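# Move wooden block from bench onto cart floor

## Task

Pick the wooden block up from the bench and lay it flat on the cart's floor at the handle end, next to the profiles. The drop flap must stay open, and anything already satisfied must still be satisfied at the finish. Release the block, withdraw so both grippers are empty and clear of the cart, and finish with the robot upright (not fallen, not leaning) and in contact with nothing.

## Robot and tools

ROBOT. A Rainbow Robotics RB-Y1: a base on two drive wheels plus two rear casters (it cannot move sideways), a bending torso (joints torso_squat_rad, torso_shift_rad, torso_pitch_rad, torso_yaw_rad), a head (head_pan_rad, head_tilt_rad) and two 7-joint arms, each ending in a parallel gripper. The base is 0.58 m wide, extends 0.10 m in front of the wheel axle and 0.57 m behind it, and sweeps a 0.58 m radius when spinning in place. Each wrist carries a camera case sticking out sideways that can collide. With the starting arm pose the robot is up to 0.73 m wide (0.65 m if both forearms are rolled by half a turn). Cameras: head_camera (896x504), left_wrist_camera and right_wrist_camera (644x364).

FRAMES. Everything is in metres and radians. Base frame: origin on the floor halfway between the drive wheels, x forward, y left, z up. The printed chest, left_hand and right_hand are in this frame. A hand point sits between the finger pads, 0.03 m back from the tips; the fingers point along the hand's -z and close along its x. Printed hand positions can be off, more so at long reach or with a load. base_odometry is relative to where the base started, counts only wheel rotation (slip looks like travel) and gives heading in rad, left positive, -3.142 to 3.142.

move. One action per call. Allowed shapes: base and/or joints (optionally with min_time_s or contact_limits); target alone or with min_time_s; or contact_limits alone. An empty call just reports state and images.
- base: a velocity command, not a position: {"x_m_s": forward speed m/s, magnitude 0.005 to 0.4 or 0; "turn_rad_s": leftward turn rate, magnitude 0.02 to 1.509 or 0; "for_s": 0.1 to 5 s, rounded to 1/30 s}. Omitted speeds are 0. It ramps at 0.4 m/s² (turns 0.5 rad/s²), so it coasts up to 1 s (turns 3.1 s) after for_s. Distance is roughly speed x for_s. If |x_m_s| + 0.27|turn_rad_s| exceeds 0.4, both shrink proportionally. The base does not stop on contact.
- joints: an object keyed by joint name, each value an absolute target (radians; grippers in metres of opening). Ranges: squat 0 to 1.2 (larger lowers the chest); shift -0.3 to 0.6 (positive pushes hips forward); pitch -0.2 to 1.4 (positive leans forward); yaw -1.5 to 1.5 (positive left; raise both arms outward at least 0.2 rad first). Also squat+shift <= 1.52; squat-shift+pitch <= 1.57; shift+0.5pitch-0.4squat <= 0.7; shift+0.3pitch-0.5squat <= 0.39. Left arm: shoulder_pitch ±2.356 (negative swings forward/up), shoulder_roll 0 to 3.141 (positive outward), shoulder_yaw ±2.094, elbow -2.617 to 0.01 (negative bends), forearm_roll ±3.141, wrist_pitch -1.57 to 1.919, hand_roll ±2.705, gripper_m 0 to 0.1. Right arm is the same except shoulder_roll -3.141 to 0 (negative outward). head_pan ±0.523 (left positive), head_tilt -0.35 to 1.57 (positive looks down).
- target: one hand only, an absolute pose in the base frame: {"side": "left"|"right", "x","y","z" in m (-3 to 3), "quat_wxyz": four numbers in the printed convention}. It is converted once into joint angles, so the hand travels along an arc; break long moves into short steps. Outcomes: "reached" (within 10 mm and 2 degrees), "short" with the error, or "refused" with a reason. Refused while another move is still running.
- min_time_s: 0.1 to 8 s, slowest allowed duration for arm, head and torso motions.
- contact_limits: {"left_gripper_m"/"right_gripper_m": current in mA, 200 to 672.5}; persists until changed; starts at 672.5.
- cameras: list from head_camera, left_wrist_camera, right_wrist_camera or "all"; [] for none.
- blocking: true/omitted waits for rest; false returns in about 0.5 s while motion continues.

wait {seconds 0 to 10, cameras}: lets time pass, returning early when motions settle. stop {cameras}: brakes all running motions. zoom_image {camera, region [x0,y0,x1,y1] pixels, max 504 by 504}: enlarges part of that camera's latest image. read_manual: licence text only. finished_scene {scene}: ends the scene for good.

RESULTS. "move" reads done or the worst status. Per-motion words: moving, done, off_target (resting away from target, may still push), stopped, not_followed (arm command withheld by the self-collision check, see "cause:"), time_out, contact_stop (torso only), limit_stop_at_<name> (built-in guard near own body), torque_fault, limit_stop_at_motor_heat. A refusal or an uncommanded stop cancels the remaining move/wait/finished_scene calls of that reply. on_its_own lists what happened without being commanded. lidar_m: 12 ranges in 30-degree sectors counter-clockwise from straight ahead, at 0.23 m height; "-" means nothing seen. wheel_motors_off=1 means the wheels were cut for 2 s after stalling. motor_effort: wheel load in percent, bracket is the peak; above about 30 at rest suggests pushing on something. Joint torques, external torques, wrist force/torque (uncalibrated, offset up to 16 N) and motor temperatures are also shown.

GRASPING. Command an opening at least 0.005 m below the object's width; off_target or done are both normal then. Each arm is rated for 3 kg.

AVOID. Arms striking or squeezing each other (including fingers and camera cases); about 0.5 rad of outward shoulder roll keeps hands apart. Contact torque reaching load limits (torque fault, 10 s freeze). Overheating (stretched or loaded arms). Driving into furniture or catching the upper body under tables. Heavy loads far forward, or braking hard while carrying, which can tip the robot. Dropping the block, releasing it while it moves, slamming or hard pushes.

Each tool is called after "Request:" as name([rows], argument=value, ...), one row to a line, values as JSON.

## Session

Request:
move(joints={"head_tilt_rad":0.75}, cameras=["head_camera"])

Request:
move(joints={"head_pan_rad":0.5,"head_tilt_rad":0.7}, cameras=["head_camera"])

Request:
move(joints={"head_pan_rad":-0.5,"head_tilt_rad":0.7}, cameras=["head_camera"])

Scene clock: 0.87 s.
Joint torques (N m): left_arm=[-1.61 -0.51 1.04 -0.55 0 -0.58 0.05] | right_arm=[-3.98 -0.3 -0.43 -1.3 -0.05 -0.56 -0.08]
External joint torques (N m): left_arm=[-0.23 -0.66 1.03 0.01 -0.01 -0.15 0.06] | right_arm=[-0.38 0.81 -0.39 0.33 -0.12 0.04 -0.09]
Motor temperatures (°C): left_arm=[31 28 31 36 34 33 37] | right_arm=[34 30 31 30 36 36 34]
Wrist force (N): left_arm=[-0.2 0.6 -7.5] | right_arm=[-2.9 1.3 -4.9]
Wrist torque (N m): left_arm=[-0.21 0.12 0.12] | right_arm=[-0.12 -0.12 -0.07]
Wrist force, peak (N): left_arm=[0.1 1.6 -7.9] | right_arm=[-2.9 0.8 -5.4]
move: done
base_odometry: x=+0.000 y=+0.000 heading=+0.000
lidar_m: 0.75 1.03 1.57 4.57 1.51 1.08 1.02 1.07 1.44 3.63 1.09 0.78
base_status: not commanded
joint_positions: torso_squat_rad=+0.350 torso_shift_rad=+0.000 torso_pitch_rad=+0.000 torso_yaw_rad=+0.000 left_shoulder_pitch_rad=+0.037 left_shoulder_roll_rad=+0.004 left_shoulder_yaw_rad=-0.043 left_elbow_rad=-0.196 left_forearm_roll_rad=-0.014 left_wrist_pitch_rad=+0.002 left_hand_roll_rad=+0.027 left_gripper_m=+0.099 right_shoulder_pitch_rad=-0.040 right_shoulder_roll_rad=-0.021 right_shoulder_yaw_rad=-0.018 right_elbow_rad=-0.235 right_forearm_roll_rad=+0.049 right_wrist_pitch_rad=-0.014 right_hand_roll_rad=+0.035 right_gripper_m=+0.099 head_pan_rad=+0.000 head_tilt_rad=+0.750
joint_status: all done
wheel_motors_off: 0
motor_effort: left_wheel=+0(1) right_wheel=+0(2)
chest: x=-0.2280 y=+0.0001 z=+1.2475 quat_wxyz=(+1.000, +0.000, +0.000, +0.000) (m; base frame)
left_hand: x=-0.1598 y=+0.2200 z=+0.5653 quat_wxyz=(+0.997, +0.000, -0.079, -0.009) (m; base frame)
right_hand: x=-0.0823 y=-0.2360 z=+0.5770 quat_wxyz=(+0.989, -0.016, -0.142, +0.041) (m; base frame)
pictures: head_camera
camera_calibration:
head_camera: T_world_to_cam=[[-0.00287247, -0.999504, -0.0313571, 0.0440107], [-0.638739, 0.0259608, -0.768985, 1.03318], [0.769418, 0.0178201, -0.638497, 1.02793], [0, 0, 0, 1]] pos_world=[-0.130844, -0.00115112, 1.45221]

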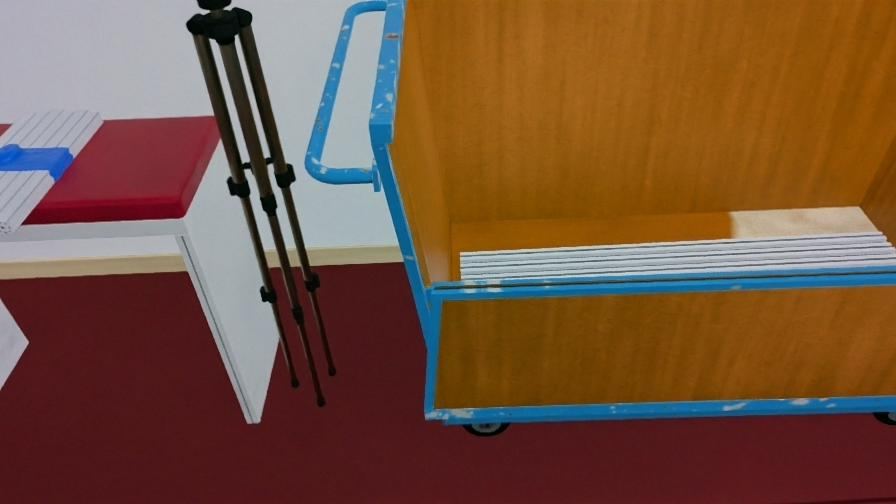

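Scene clock: 1.87 s.
Joint torques (N m): left_arm=[-1.38 -0.65 0.64 -0.54 -0.1 -0.76 -0.1] | right_arm=[-3.32 -0.37 -0.51 -1.42 -0.04 -0.55 -0.02]
External joint torques (N m): left_arm=[0.01 -0.8 0.63 0.02 -0.1 -0.34 -0.1] | right_arm=[0.28 0.75 -0.47 0.21 -0.1 0.05 -0.04]
Wrist force (N): left_arm=[-0.2 1.7 -7.6] | right_arm=[-2.5 1.3 -4.9]
Wrist torque (N m): left_arm=[-0.33 0.12 0.05] | right_arm=[-0.14 -0.09 -0.11]
Wrist force, peak (N): left_arm=[-0.7 1.3 -8.3] | right_arm=[-2.9 1.1 -5.3]
move: done
base_odometry: x=+0.000 y=+0.000 heading=+0.000
lidar_m: 0.74 1.02 1.56 4.57 1.51 1.09 1.02 1.07 1.41 3.60 1.10 0.79
base_status: not commanded
joint_positions: torso_squat_rad=+0.350 torso_shift_rad=+0.000 torso_pitch_rad=+0.000 torso_yaw_rad=+0.000 left_shoulder_pitch_rad=+0.037 left_shoulder_roll_rad=+0.004 left_shoulder_yaw_rad=-0.043 left_elbow_rad=-0.196 left_forearm_roll_rad=-0.014 left_wrist_pitch_rad=+0.002 left_hand_roll_rad=+0.027 left_gripper_m=+0.099 right_shoulder_pitch_rad=-0.040 right_shoulder_roll_rad=-0.021 right_shoulder_yaw_rad=-0.018 right_elbow_rad=-0.235 right_forearm_roll_rad=+0.049 right_wrist_pitch_rad=-0.014 right_hand_roll_rad=+0.035 right_gripper_m=+0.099 head_pan_rad=+0.500 head_tilt_rad=+0.700
joint_status: all done
wheel_motors_off: 0
motor_effort: left_wheel=+0(1) right_wheel=-1(2)
chest: x=-0.2280 y=+0.0001 z=+1.2475 quat_wxyz=(+1.000, +0.000, +0.000, +0.000) (m; base frame)
left_hand: x=-0.1598 y=+0.2200 z=+0.5653 quat_wxyz=(+0.997, +0.000, -0.079, -0.009) (m; base frame)
right_hand: x=-0.0823 y=-0.2360 z=+0.5770 quat_wxyz=(+0.989, -0.016, -0.142, +0.041) (m; base frame)
pictures: head_camera
camera_calibration:
head_camera: T_world_to_cam=[[0.478026, -0.877781, -0.0314978, 0.143225], [-0.53863, -0.264626, -0.799906, 1.09862], [0.693807, 0.399341, -0.599298, 0.955485], [0, 0, 0, 1]] pos_world=[-0.139639, 0.034878, 1.45592]

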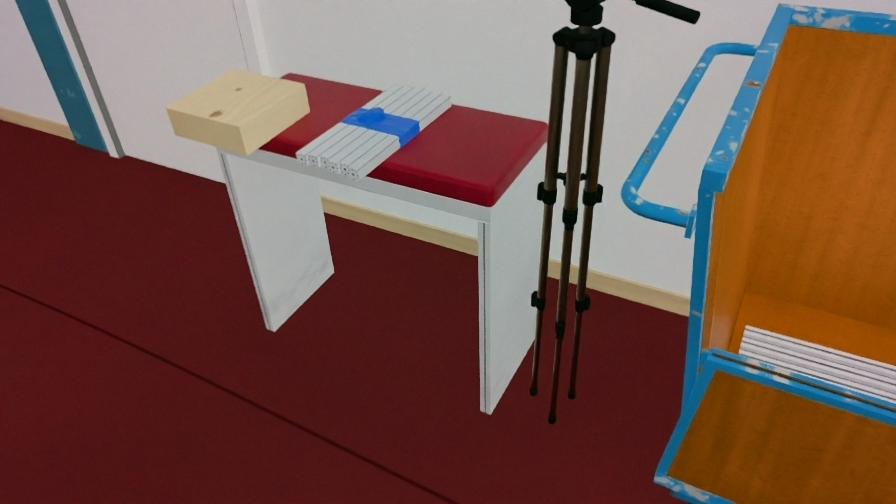

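Scene clock: 3.20 s.
Joint torques (N m): left_arm=[-1.94 -0.64 0.51 -0.52 -0.13 -0.69 -0.1] | right_arm=[-3.53 -0.78 -0.39 -1.36 -0.08 -0.54 0.13]
External joint torques (N m): left_arm=[-0.56 -0.79 0.5 0.04 -0.13 -0.26 -0.09] | right_arm=[0.07 0.33 -0.35 0.28 -0.14 0.05 0.12]
Wrist force (N): left_arm=[0.1 2.2 -7.1] | right_arm=[-2.5 0.7 -5.0]
Wrist torque (N m): left_arm=[-0.41 0.16 0.08] | right_arm=[-0.06 -0.09 -0.11]
Wrist force, peak (N): left_arm=[0.3 1.8 -8.1] | right_arm=[-2.9 1.1 -5.5]
move: done
base_odometry: x=+0.000 y=+0.000 heading=+0.000
lidar_m: 0.74 1.02 1.56 4.57 1.53 1.08 1.02 1.07 1.44 3.63 1.09 0.79
base_status: not commanded
joint_positions: torso_squat_rad=+0.350 torso_shift_rad=+0.000 torso_pitch_rad=+0.000 torso_yaw_rad=+0.000 left_shoulder_pitch_rad=+0.037 left_shoulder_roll_rad=+0.004 left_shoulder_yaw_rad=-0.043 left_elbow_rad=-0.196 left_forearm_roll_rad=-0.014 left_wrist_pitch_rad=+0.002 left_hand_roll_rad=+0.027 left_gripper_m=+0.099 right_shoulder_pitch_rad=-0.040 right_shoulder_roll_rad=-0.021 right_shoulder_yaw_rad=-0.018 right_elbow_rad=-0.235 right_forearm_roll_rad=+0.049 right_wrist_pitch_rad=-0.014 right_hand_roll_rad=+0.035 right_gripper_m=+0.099 head_pan_rad=-0.500 head_tilt_rad=+0.700
joint_status: all done
wheel_motors_off: 0
motor_effort: left_wheel=+0(1) right_wheel=-1(2)
chest: x=-0.2280 y=+0.0001 z=+1.2475 quat_wxyz=(+1.000, +0.000, +0.000, +0.000) (m; base frame)
left_hand: x=-0.1598 y=+0.2200 z=+0.5653 quat_wxyz=(+0.997, +0.000, -0.079, -0.009) (m; base frame)
right_hand: x=-0.0823 y=-0.2360 z=+0.5770 quat_wxyz=(+0.989, -0.016, -0.142, +0.041) (m; base frame)
pictures: head_camera
camera_calibration:
head_camera: T_world_to_cam=[[-0.48033, -0.876525, -0.0314285, -0.0542606], [-0.513659, 0.310165, -0.79997, 1.10374], [0.710941, -0.368106, -0.599217, 0.959038], [0, 0, 0, 1]] pos_world=[-0.140939, -0.0368739, 1.45592]

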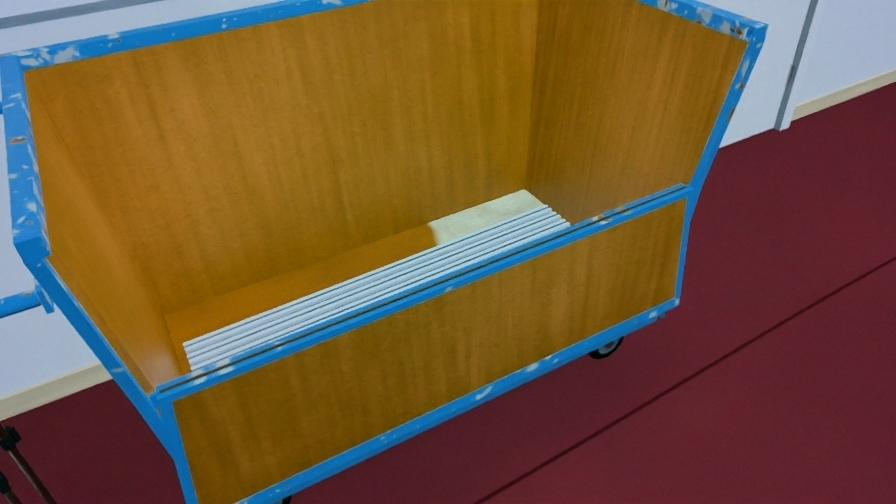

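Request:
move(base={"turn_rad_s":-0.9,"for_s":1.11}, joints={"left_gripper_m":0,"right_gripper_m":0,"torso_squat_rad":0.5,"torso_shift_rad":0.14,"torso_pitch_rad":0.6,"head_pan_rad":0,"head_tilt_rad":0.5,"left_shoulder_pitch_rad":-1.101,"left_shoulder_roll_rad":0.65,"left_shoulder_yaw_rad":-0.704,"left_elbow_rad":-1.6,"left_forearm_roll_rad":0.663,"left_wrist_pitch_rad":1.5,"left_hand_roll_rad":0.730,"right_shoulder_pitch_rad":-1.101,"right_shoulder_roll_rad":-0.65,"right_shoulder_yaw_rad":0.704,"right_elbow_rad":-1.6,"right_forearm_roll_rad":-0.663,"right_wrist_pitch_rad":1.5,"right_hand_roll_rad":-0.730})

Request:
move(base={"x_m_s":0.35,"for_s":1.57})

Request:
move(base={"turn_rad_s":0.9,"for_s":1.13}, cameras=["head_camera","left_wrist_camera"])

Scene clock: 19.63 s.
Joint torques (N m): left_arm=[-14.58 3.64 7.96 -5.95 -0.32 -0.62 -0.15] | right_arm=[-15.58 -5.85 -6.04 -6.53 0.47 -0.21 0.27]
External joint torques (N m): left_arm=[1.36 -1.57 0.7 0.67 -0.18 -0.38 -0.15] | right_arm=[0.14 -0.13 0.86 -0.29 0.07 -0.02 0.26]
Wrist force (N): left_arm=[0.1 1.0 -7.5] | right_arm=[-1.9 0.8 -5.0]
Wrist torque (N m): left_arm=[-0.28 0.17 0.03] | right_arm=[-0.06 -0.06 -0.02]
Wrist force, peak (N): left_arm=[-1.5 2.4 -8.2] | right_arm=[-4.6 2.8 -4.7]
move: done
base_odometry: x=+0.000 y=+0.000 heading=-0.604
lidar_m: 0.81 0.74 1.03 1.56 4.20 1.66 1.12 1.04 1.05 1.35 2.82 1.21
base_status: done (sent for 1.1 of 1.1 s)
joint_positions: torso_squat_rad=+0.500 torso_shift_rad=+0.140 torso_pitch_rad=+0.600 torso_yaw_rad=+0.000 left_shoulder_pitch_rad=-1.101 left_shoulder_roll_rad=+0.650 left_shoulder_yaw_rad=-0.704 left_elbow_rad=-1.600 left_forearm_roll_rad=+0.663 left_wrist_pitch_rad=+1.500 left_hand_roll_rad=+0.730 left_gripper_m=+0.000 right_shoulder_pitch_rad=-1.101 right_shoulder_roll_rad=-0.650 right_shoulder_yaw_rad=+0.704 right_elbow_rad=-1.600 right_forearm_roll_rad=-0.663 right_wrist_pitch_rad=+1.500 right_hand_roll_rad=-0.730 right_gripper_m=+0.000 head_pan_rad=+0.000 head_tilt_rad=+0.500
joint_status: all done
wheel_motors_off: 0
motor_effort: left_wheel=+15(40) right_wheel=-5(41)
chest: x=+0.0325 y=+0.0001 z=+1.1442 quat_wxyz=(+0.955, +0.000, +0.296, +0.000) (m; base frame)
left_hand: x=+0.4432 y=+0.1184 z=+0.7603 quat_wxyz=(+0.994, -0.003, -0.061, -0.096) (m; base frame)
right_hand: x=+0.4431 y=-0.1183 z=+0.7602 quat_wxyz=(+0.994, +0.002, -0.061, +0.096) (m; base frame)
pictures: none

Scene clock: 22.43 s.
Joint torques (N m): left_arm=[-14.53 3.87 7.82 -5.88 -0.28 -0.62 -0.14] | right_arm=[-16.41 -5.51 -6.15 -6.74 0.42 -0.09 0.25]
External joint torques (N m): left_arm=[1.41 -1.34 0.56 0.74 -0.13 -0.38 -0.13] | right_arm=[-0.69 0.2 0.75 -0.5 0.02 0.1 0.24]
Wrist force (N): left_arm=[-0.1 0.8 -7.2] | right_arm=[-1.7 1.2 -5.4]
Wrist torque (N m): left_arm=[-0.26 0.11 0.06] | right_arm=[-0.13 -0.03 -0.06]
Wrist force, peak (N): left_arm=[0.2 1.4 -8.4] | right_arm=[-1.6 0.6 -5.6]
move: done
base_odometry: x=+0.451 y=-0.312 heading=-0.604
lidar_m: 0.34 0.30 0.31 0.40 1.66 2.37 1.60 1.47 1.50 1.90 4.01 0.51
base_status: done (sent for 1.57 of 1.57 s)
joint_positions: torso_squat_rad=+0.500 torso_shift_rad=+0.140 torso_pitch_rad=+0.600 torso_yaw_rad=+0.000 left_shoulder_pitch_rad=-1.101 left_shoulder_roll_rad=+0.650 left_shoulder_yaw_rad=-0.704 left_elbow_rad=-1.600 left_forearm_roll_rad=+0.663 left_wrist_pitch_rad=+1.500 left_hand_roll_rad=+0.730 left_gripper_m=+0.000 right_shoulder_pitch_rad=-1.101 right_shoulder_roll_rad=-0.650 right_shoulder_yaw_rad=+0.704 right_elbow_rad=-1.600 right_forearm_roll_rad=-0.663 right_wrist_pitch_rad=+1.500 right_hand_roll_rad=-0.730 right_gripper_m=+0.000 head_pan_rad=+0.000 head_tilt_rad=+0.500
joint_status: not commanded
wheel_motors_off: 0
motor_effort: left_wheel=+0(43) right_wheel=+0(28)
chest: x=+0.0325 y=+0.0001 z=+1.1442 quat_wxyz=(+0.955, +0.000, +0.296, +0.000) (m; base frame)
left_hand: x=+0.4432 y=+0.1184 z=+0.7603 quat_wxyz=(+0.994, -0.003, -0.061, -0.096) (m; base frame)
right_hand: x=+0.4431 y=-0.1183 z=+0.7602 quat_wxyz=(+0.994, +0.002, -0.061, +0.096) (m; base frame)
pictures: none

Scene clock: 25.03 s.
Joint torques (N m): left_arm=[-14.56 3.89 7.83 -6.23 -0.29 -0.63 0.06] | right_arm=[-16.12 -5.64 -6 -6.57 0.32 -0.26 0.32]
External joint torques (N m): left_arm=[1.38 -1.32 0.58 0.39 -0.14 -0.39 0.07] | right_arm=[-0.41 0.07 0.9 -0.34 -0.08 -0.07 0.31]
Wrist force (N): left_arm=[-0.2 1.9 -8.0] | right_arm=[-1.7 0.9 -5.0]
Wrist torque (N m): left_arm=[-0.39 0.15 0.03] | right_arm=[-0.06 -0.03 -0.04]
Wrist force, peak (N): left_arm=[0.2 2.2 -8.5] | right_arm=[-2.1 1.1 -5.5]
move: done
base_odometry: x=+0.451 y=-0.312 heading=+0.037
lidar_m: 0.29 0.32 0.43 4.42 2.08 1.53 1.46 1.55 2.12 4.20 0.43 0.31
base_status: done (sent for 1.13 of 1.13 s)
joint_positions: torso_squat_rad=+0.500 torso_shift_rad=+0.140 torso_pitch_rad=+0.600 torso_yaw_rad=+0.000 left_shoulder_pitch_rad=-1.101 left_shoulder_roll_rad=+0.650 left_shoulder_yaw_rad=-0.704 left_elbow_rad=-1.600 left_forearm_roll_rad=+0.663 left_wrist_pitch_rad=+1.500 left_hand_roll_rad=+0.730 left_gripper_m=+0.000 right_shoulder_pitch_rad=-1.101 right_shoulder_roll_rad=-0.650 right_shoulder_yaw_rad=+0.704 right_elbow_rad=-1.600 right_forearm_roll_rad=-0.663 right_wrist_pitch_rad=+1.500 right_hand_roll_rad=-0.730 right_gripper_m=+0.000 head_pan_rad=+0.000 head_tilt_rad=+0.500
joint_status: not commanded
wheel_motors_off: 0
motor_effort: left_wheel=-3(34) right_wheel=+15(32)
chest: x=+0.0325 y=+0.0001 z=+1.1442 quat_wxyz=(+0.955, +0.000, +0.296, +0.000) (m; base frame)
left_hand: x=+0.4432 y=+0.1184 z=+0.7603 quat_wxyz=(+0.994, -0.003, -0.061, -0.096) (m; base frame)
right_hand: x=+0.4431 y=-0.1183 z=+0.7602 quat_wxyz=(+0.994, +0.002, -0.061, +0.096) (m; base frame)
pictures: head_camera, left_wrist_camera
camera_calibration:
head_camera: T_world_to_cam=[[-0.0134536, -0.999504, -0.0284708, 0.0383362], [-0.863728, 0.0259622, -0.503289, 0.845674], [0.503778, 0.0178199, -0.863649, 0.982763], [0, 0, 0, 1]] pos_world=[0.235853, -0.00115112, 1.27547]
left_wrist_camera: T_world_to_cam=[[0.979964, -0.164223, 0.1127, -0.501129], [-0.197781, -0.869159, 0.45326, -0.125048], [0.0235186, -0.466469, -0.884225, 0.789596], [0, 0, 0, 1]] pos_world=[0.447786, 0.177338, 0.811337]

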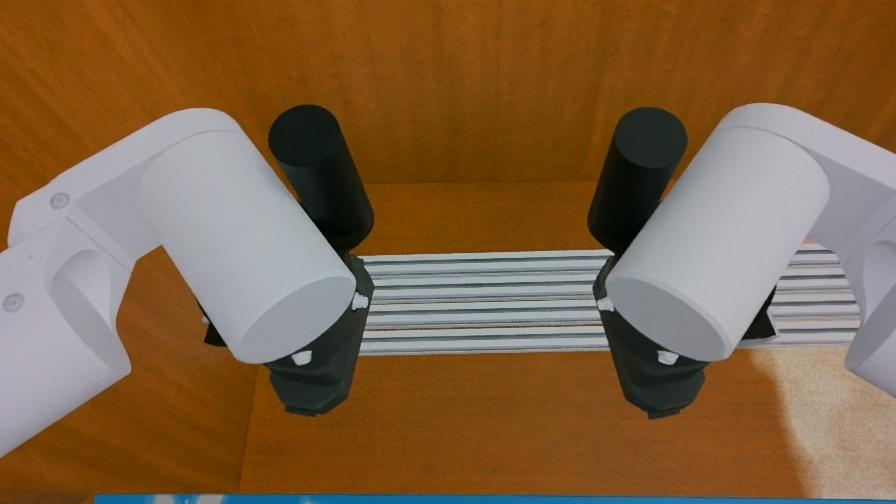

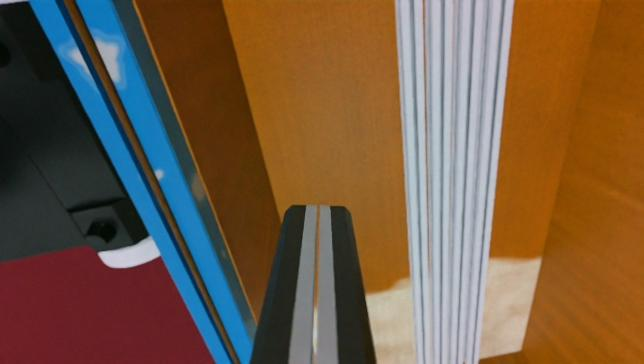

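Request:
move(base={"x_m_s":0.1,"for_s":0.6})

Request:
move(joints={"torso_squat_rad":0.56,"torso_shift_rad":0.153,"torso_pitch_rad":0.82,"left_shoulder_pitch_rad":-1.140,"left_shoulder_roll_rad":0.56,"left_shoulder_yaw_rad":-0.735,"left_elbow_rad":-0.955,"left_forearm_roll_rad":0.491,"left_wrist_pitch_rad":1.021,"left_hand_roll_rad":0.73,"right_shoulder_pitch_rad":-1.140,"right_shoulder_roll_rad":-0.56,"right_shoulder_yaw_rad":0.735,"right_elbow_rad":-0.955,"right_forearm_roll_rad":-0.491,"right_wrist_pitch_rad":1.021,"right_hand_roll_rad":-0.73})

Request:
move(joints={"torso_squat_rad":0.74,"torso_shift_rad":0.18,"torso_pitch_rad":0.98,"left_shoulder_pitch_rad":-1.230,"left_shoulder_roll_rad":0.50,"left_shoulder_yaw_rad":-0.726,"left_elbow_rad":-0.765,"left_forearm_roll_rad":0.445,"left_wrist_pitch_rad":0.861,"left_hand_roll_rad":0.711,"right_shoulder_pitch_rad":-1.230,"right_shoulder_roll_rad":-0.50,"right_shoulder_yaw_rad":0.726,"right_elbow_rad":-0.765,"right_forearm_roll_rad":-0.445,"right_wrist_pitch_rad":0.861,"right_hand_roll_rad":-0.711}, cameras=["head_camera","left_wrist_camera","right_wrist_camera"])

Scene clock: 35.90 s.
Joint torques (N m): left_arm=[-14.81 3.94 8.1 -5.87 -0.25 -0.57 -0.16] | right_arm=[-16 -5.66 -6.25 -6.62 0.45 -0.23 0.24]
External joint torques (N m): left_arm=[1.13 -1.27 0.85 0.75 -0.1 -0.33 -0.16] | right_arm=[-0.29 0.05 0.65 -0.38 0.06 -0.04 0.23]
Wrist force (N): left_arm=[-0.2 0.8 -8.0] | right_arm=[-1.6 1.5 -4.9]
Wrist torque (N m): left_arm=[-0.25 0.10 0.04] | right_arm=[-0.13 -0.03 -0.02]
Wrist force, peak (N): left_arm=[0.0 1.8 -8.3] | right_arm=[-1.8 1.0 -5.6]
move: done
base_odometry: x=+0.511 y=-0.309 heading=+0.037
lidar_m: 0.24 0.25 0.35 1.67 2.16 1.59 1.53 1.60 2.21 3.97 0.34 0.25
base_status: done (sent for 0.6 of 0.6 s)
joint_positions: torso_squat_rad=+0.500 torso_shift_rad=+0.140 torso_pitch_rad=+0.600 torso_yaw_rad=+0.000 left_shoulder_pitch_rad=-1.101 left_shoulder_roll_rad=+0.650 left_shoulder_yaw_rad=-0.704 left_elbow_rad=-1.600 left_forearm_roll_rad=+0.663 left_wrist_pitch_rad=+1.500 left_hand_roll_rad=+0.730 left_gripper_m=+0.000 right_shoulder_pitch_rad=-1.101 right_shoulder_roll_rad=-0.650 right_shoulder_yaw_rad=+0.704 right_elbow_rad=-1.600 right_forearm_roll_rad=-0.663 right_wrist_pitch_rad=+1.500 right_hand_roll_rad=-0.730 right_gripper_m=+0.000 head_pan_rad=+0.000 head_tilt_rad=+0.500
joint_status: not commanded
wheel_motors_off: 0
motor_effort: left_wheel=+0(23) right_wheel=+0(44)
chest: x=+0.0325 y=+0.0001 z=+1.1442 quat_wxyz=(+0.955, +0.000, +0.296, +0.000) (m; base frame)
left_hand: x=+0.4432 y=+0.1184 z=+0.7603 quat_wxyz=(+0.994, -0.003, -0.061, -0.096) (m; base frame)
right_hand: x=+0.4431 y=-0.1183 z=+0.7602 quat_wxyz=(+0.994, +0.002, -0.061, +0.096) (m; base frame)
pictures: none

Scene clock: 37.43 s.
Joint torques (N m): left_arm=[-12.56 4.34 4.3 -4.9 -0.28 0.03 -0.1] | right_arm=[-13.65 -5.22 -3.06 -4.82 0.36 0.3 0.28]
External joint torques (N m): left_arm=[-0.03 -1.65 0.32 0.06 -0.08 -0.01 -0.1] | right_arm=[-1.41 1.16 0.7 -0.27 -0.04 0.22 0.28]
Wrist force (N): left_arm=[0.3 0.7 -7.4] | right_arm=[-1.6 1.6 -4.9]
Wrist torque (N m): left_arm=[-0.30 0.10 0.06] | right_arm=[-0.10 -0.07 -0.02]
Wrist force, peak (N): left_arm=[-0.2 0.6 -8.9] | right_arm=[-1.9 2.2 -5.7]
move: done
base_odometry: x=+0.511 y=-0.309 heading=+0.037
lidar_m: 0.24 0.25 0.35 1.66 2.16 1.58 1.53 1.61 2.20 3.97 0.35 0.26
base_status: not commanded
joint_positions: torso_squat_rad=+0.560 torso_shift_rad=+0.153 torso_pitch_rad=+0.820 torso_yaw_rad=+0.000 left_shoulder_pitch_rad=-1.140 left_shoulder_roll_rad=+0.560 left_shoulder_yaw_rad=-0.735 left_elbow_rad=-0.955 left_forearm_roll_rad=+0.491 left_wrist_pitch_rad=+1.021 left_hand_roll_rad=+0.730 left_gripper_m=+0.000 right_shoulder_pitch_rad=-1.140 right_shoulder_roll_rad=-0.560 right_shoulder_yaw_rad=+0.735 right_elbow_rad=-0.955 right_forearm_roll_rad=-0.491 right_wrist_pitch_rad=+1.021 right_hand_roll_rad=-0.730 right_gripper_m=+0.000 head_pan_rad=+0.000 head_tilt_rad=+0.500
joint_status: all done
wheel_motors_off: 0
motor_effort: left_wheel=+0(5) right_wheel=+1(4)
chest: x=+0.0887 y=+0.0001 z=+1.0777 quat_wxyz=(+0.917, +0.000, +0.399, +0.000) (m; base frame)
left_hand: x=+0.4510 y=+0.2183 z=+0.4992 quat_wxyz=(+0.997, +0.066, -0.023, +0.012) (m; base frame)
right_hand: x=+0.4508 y=-0.2185 z=+0.4992 quat_wxyz=(+0.997, -0.067, -0.023, -0.012) (m; base frame)
pictures: none

Scene clock: 38.83 s.
Joint torques (N m): left_arm=[-10.05 3.27 3.75 -3.59 -0.09 0.19 -0.18] | right_arm=[-10.48 -3.74 -4.02 -3.54 0.16 0.41 0.14]
External joint torques (N m): left_arm=[0.36 -1.35 1.14 0.58 0.03 0.11 -0.18] | right_arm=[-0.31 1.27 -1.57 0.25 -0.15 0.28 0.14]
Wrist force (N): left_arm=[1.3 1.1 -7.8] | right_arm=[-0.4 1.8 -5.2]
Wrist torque (N m): left_arm=[-0.29 0.22 0.11] | right_arm=[-0.15 0.06 -0.21]
Wrist force, peak (N): left_arm=[-1.0 2.2 -8.4] | right_arm=[-1.7 1.8 -5.8]
move: done
base_odometry: x=+0.511 y=-0.309 heading=+0.037
lidar_m: 0.23 0.26 0.36 1.66 2.15 1.59 1.51 1.61 2.21 3.98 0.35 0.25
base_status: not commanded
joint_positions: torso_squat_rad=+0.740 torso_shift_rad=+0.180 torso_pitch_rad=+0.980 torso_yaw_rad=+0.000 left_shoulder_pitch_rad=-1.230 left_shoulder_roll_rad=+0.500 left_shoulder_yaw_rad=-0.726 left_elbow_rad=-0.765 left_forearm_roll_rad=+0.445 left_wrist_pitch_rad=+0.861 left_hand_roll_rad=+0.711 left_gripper_m=+0.000 right_shoulder_pitch_rad=-1.230 right_shoulder_roll_rad=-0.500 right_shoulder_yaw_rad=+0.726 right_elbow_rad=-0.765 right_forearm_roll_rad=-0.445 right_wrist_pitch_rad=+0.861 right_hand_roll_rad=-0.711 right_gripper_m=+0.000 head_pan_rad=+0.000 head_tilt_rad=+0.500
joint_status: all done
wheel_motors_off: 0
motor_effort: left_wheel=-2(5) right_wheel=+3(7)
chest: x=+0.1216 y=+0.0001 z=+0.9614 quat_wxyz=(+0.882, +0.000, +0.471, +0.000) (m; base frame)
left_hand: x=+0.4343 y=+0.2137 z=+0.3234 quat_wxyz=(+0.998, +0.062, -0.003, +0.007) (m; base frame)
right_hand: x=+0.4342 y=-0.2138 z=+0.3234 quat_wxyz=(+0.998, -0.062, -0.003, -0.007) (m; base frame)
pictures: head_camera, left_wrist_camera, right_wrist_camera
camera_calibration:
head_camera: T_world_to_cam=[[-0.0231669, -0.999503, -0.0213626, 0.0285991], [-0.988795, 0.0260604, -0.146989, 0.503229], [0.147473, 0.0177179, -0.988907, 0.94374], [0, 0, 0, 1]] pos_world=[0.359077, -0.00125057, 1.00785]
left_wrist_camera: T_world_to_cam=[[0.999128, 0.0417088, 0.00206227, -0.444049], [0.0384105, -0.937251, 0.346534, 0.100563], [0.0163864, -0.346153, -0.938035, 0.442761], [0, 0, 0, 1]] pos_world=[0.432544, 0.266036, 0.381392]
right_wrist_camera: T_world_to_cam=[[-0.99939, -0.0182386, -0.0297953, 0.438419], [-0.0285545, 0.917833, 0.395938, 0.107649], [0.0201257, 0.396547, -0.917794, 0.445115], [0, 0, 0, 1]] pos_world=[0.432267, -0.267317, 0.378965]

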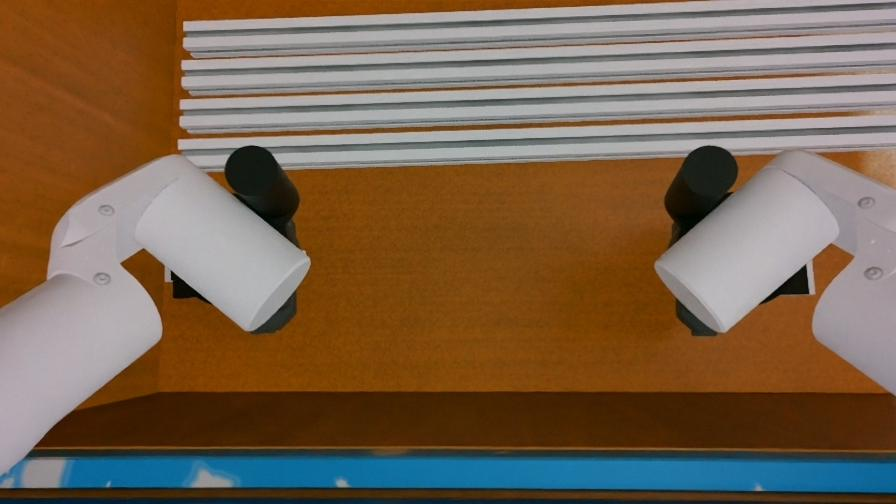

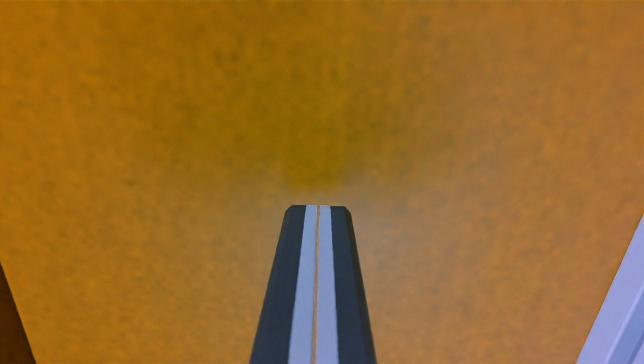

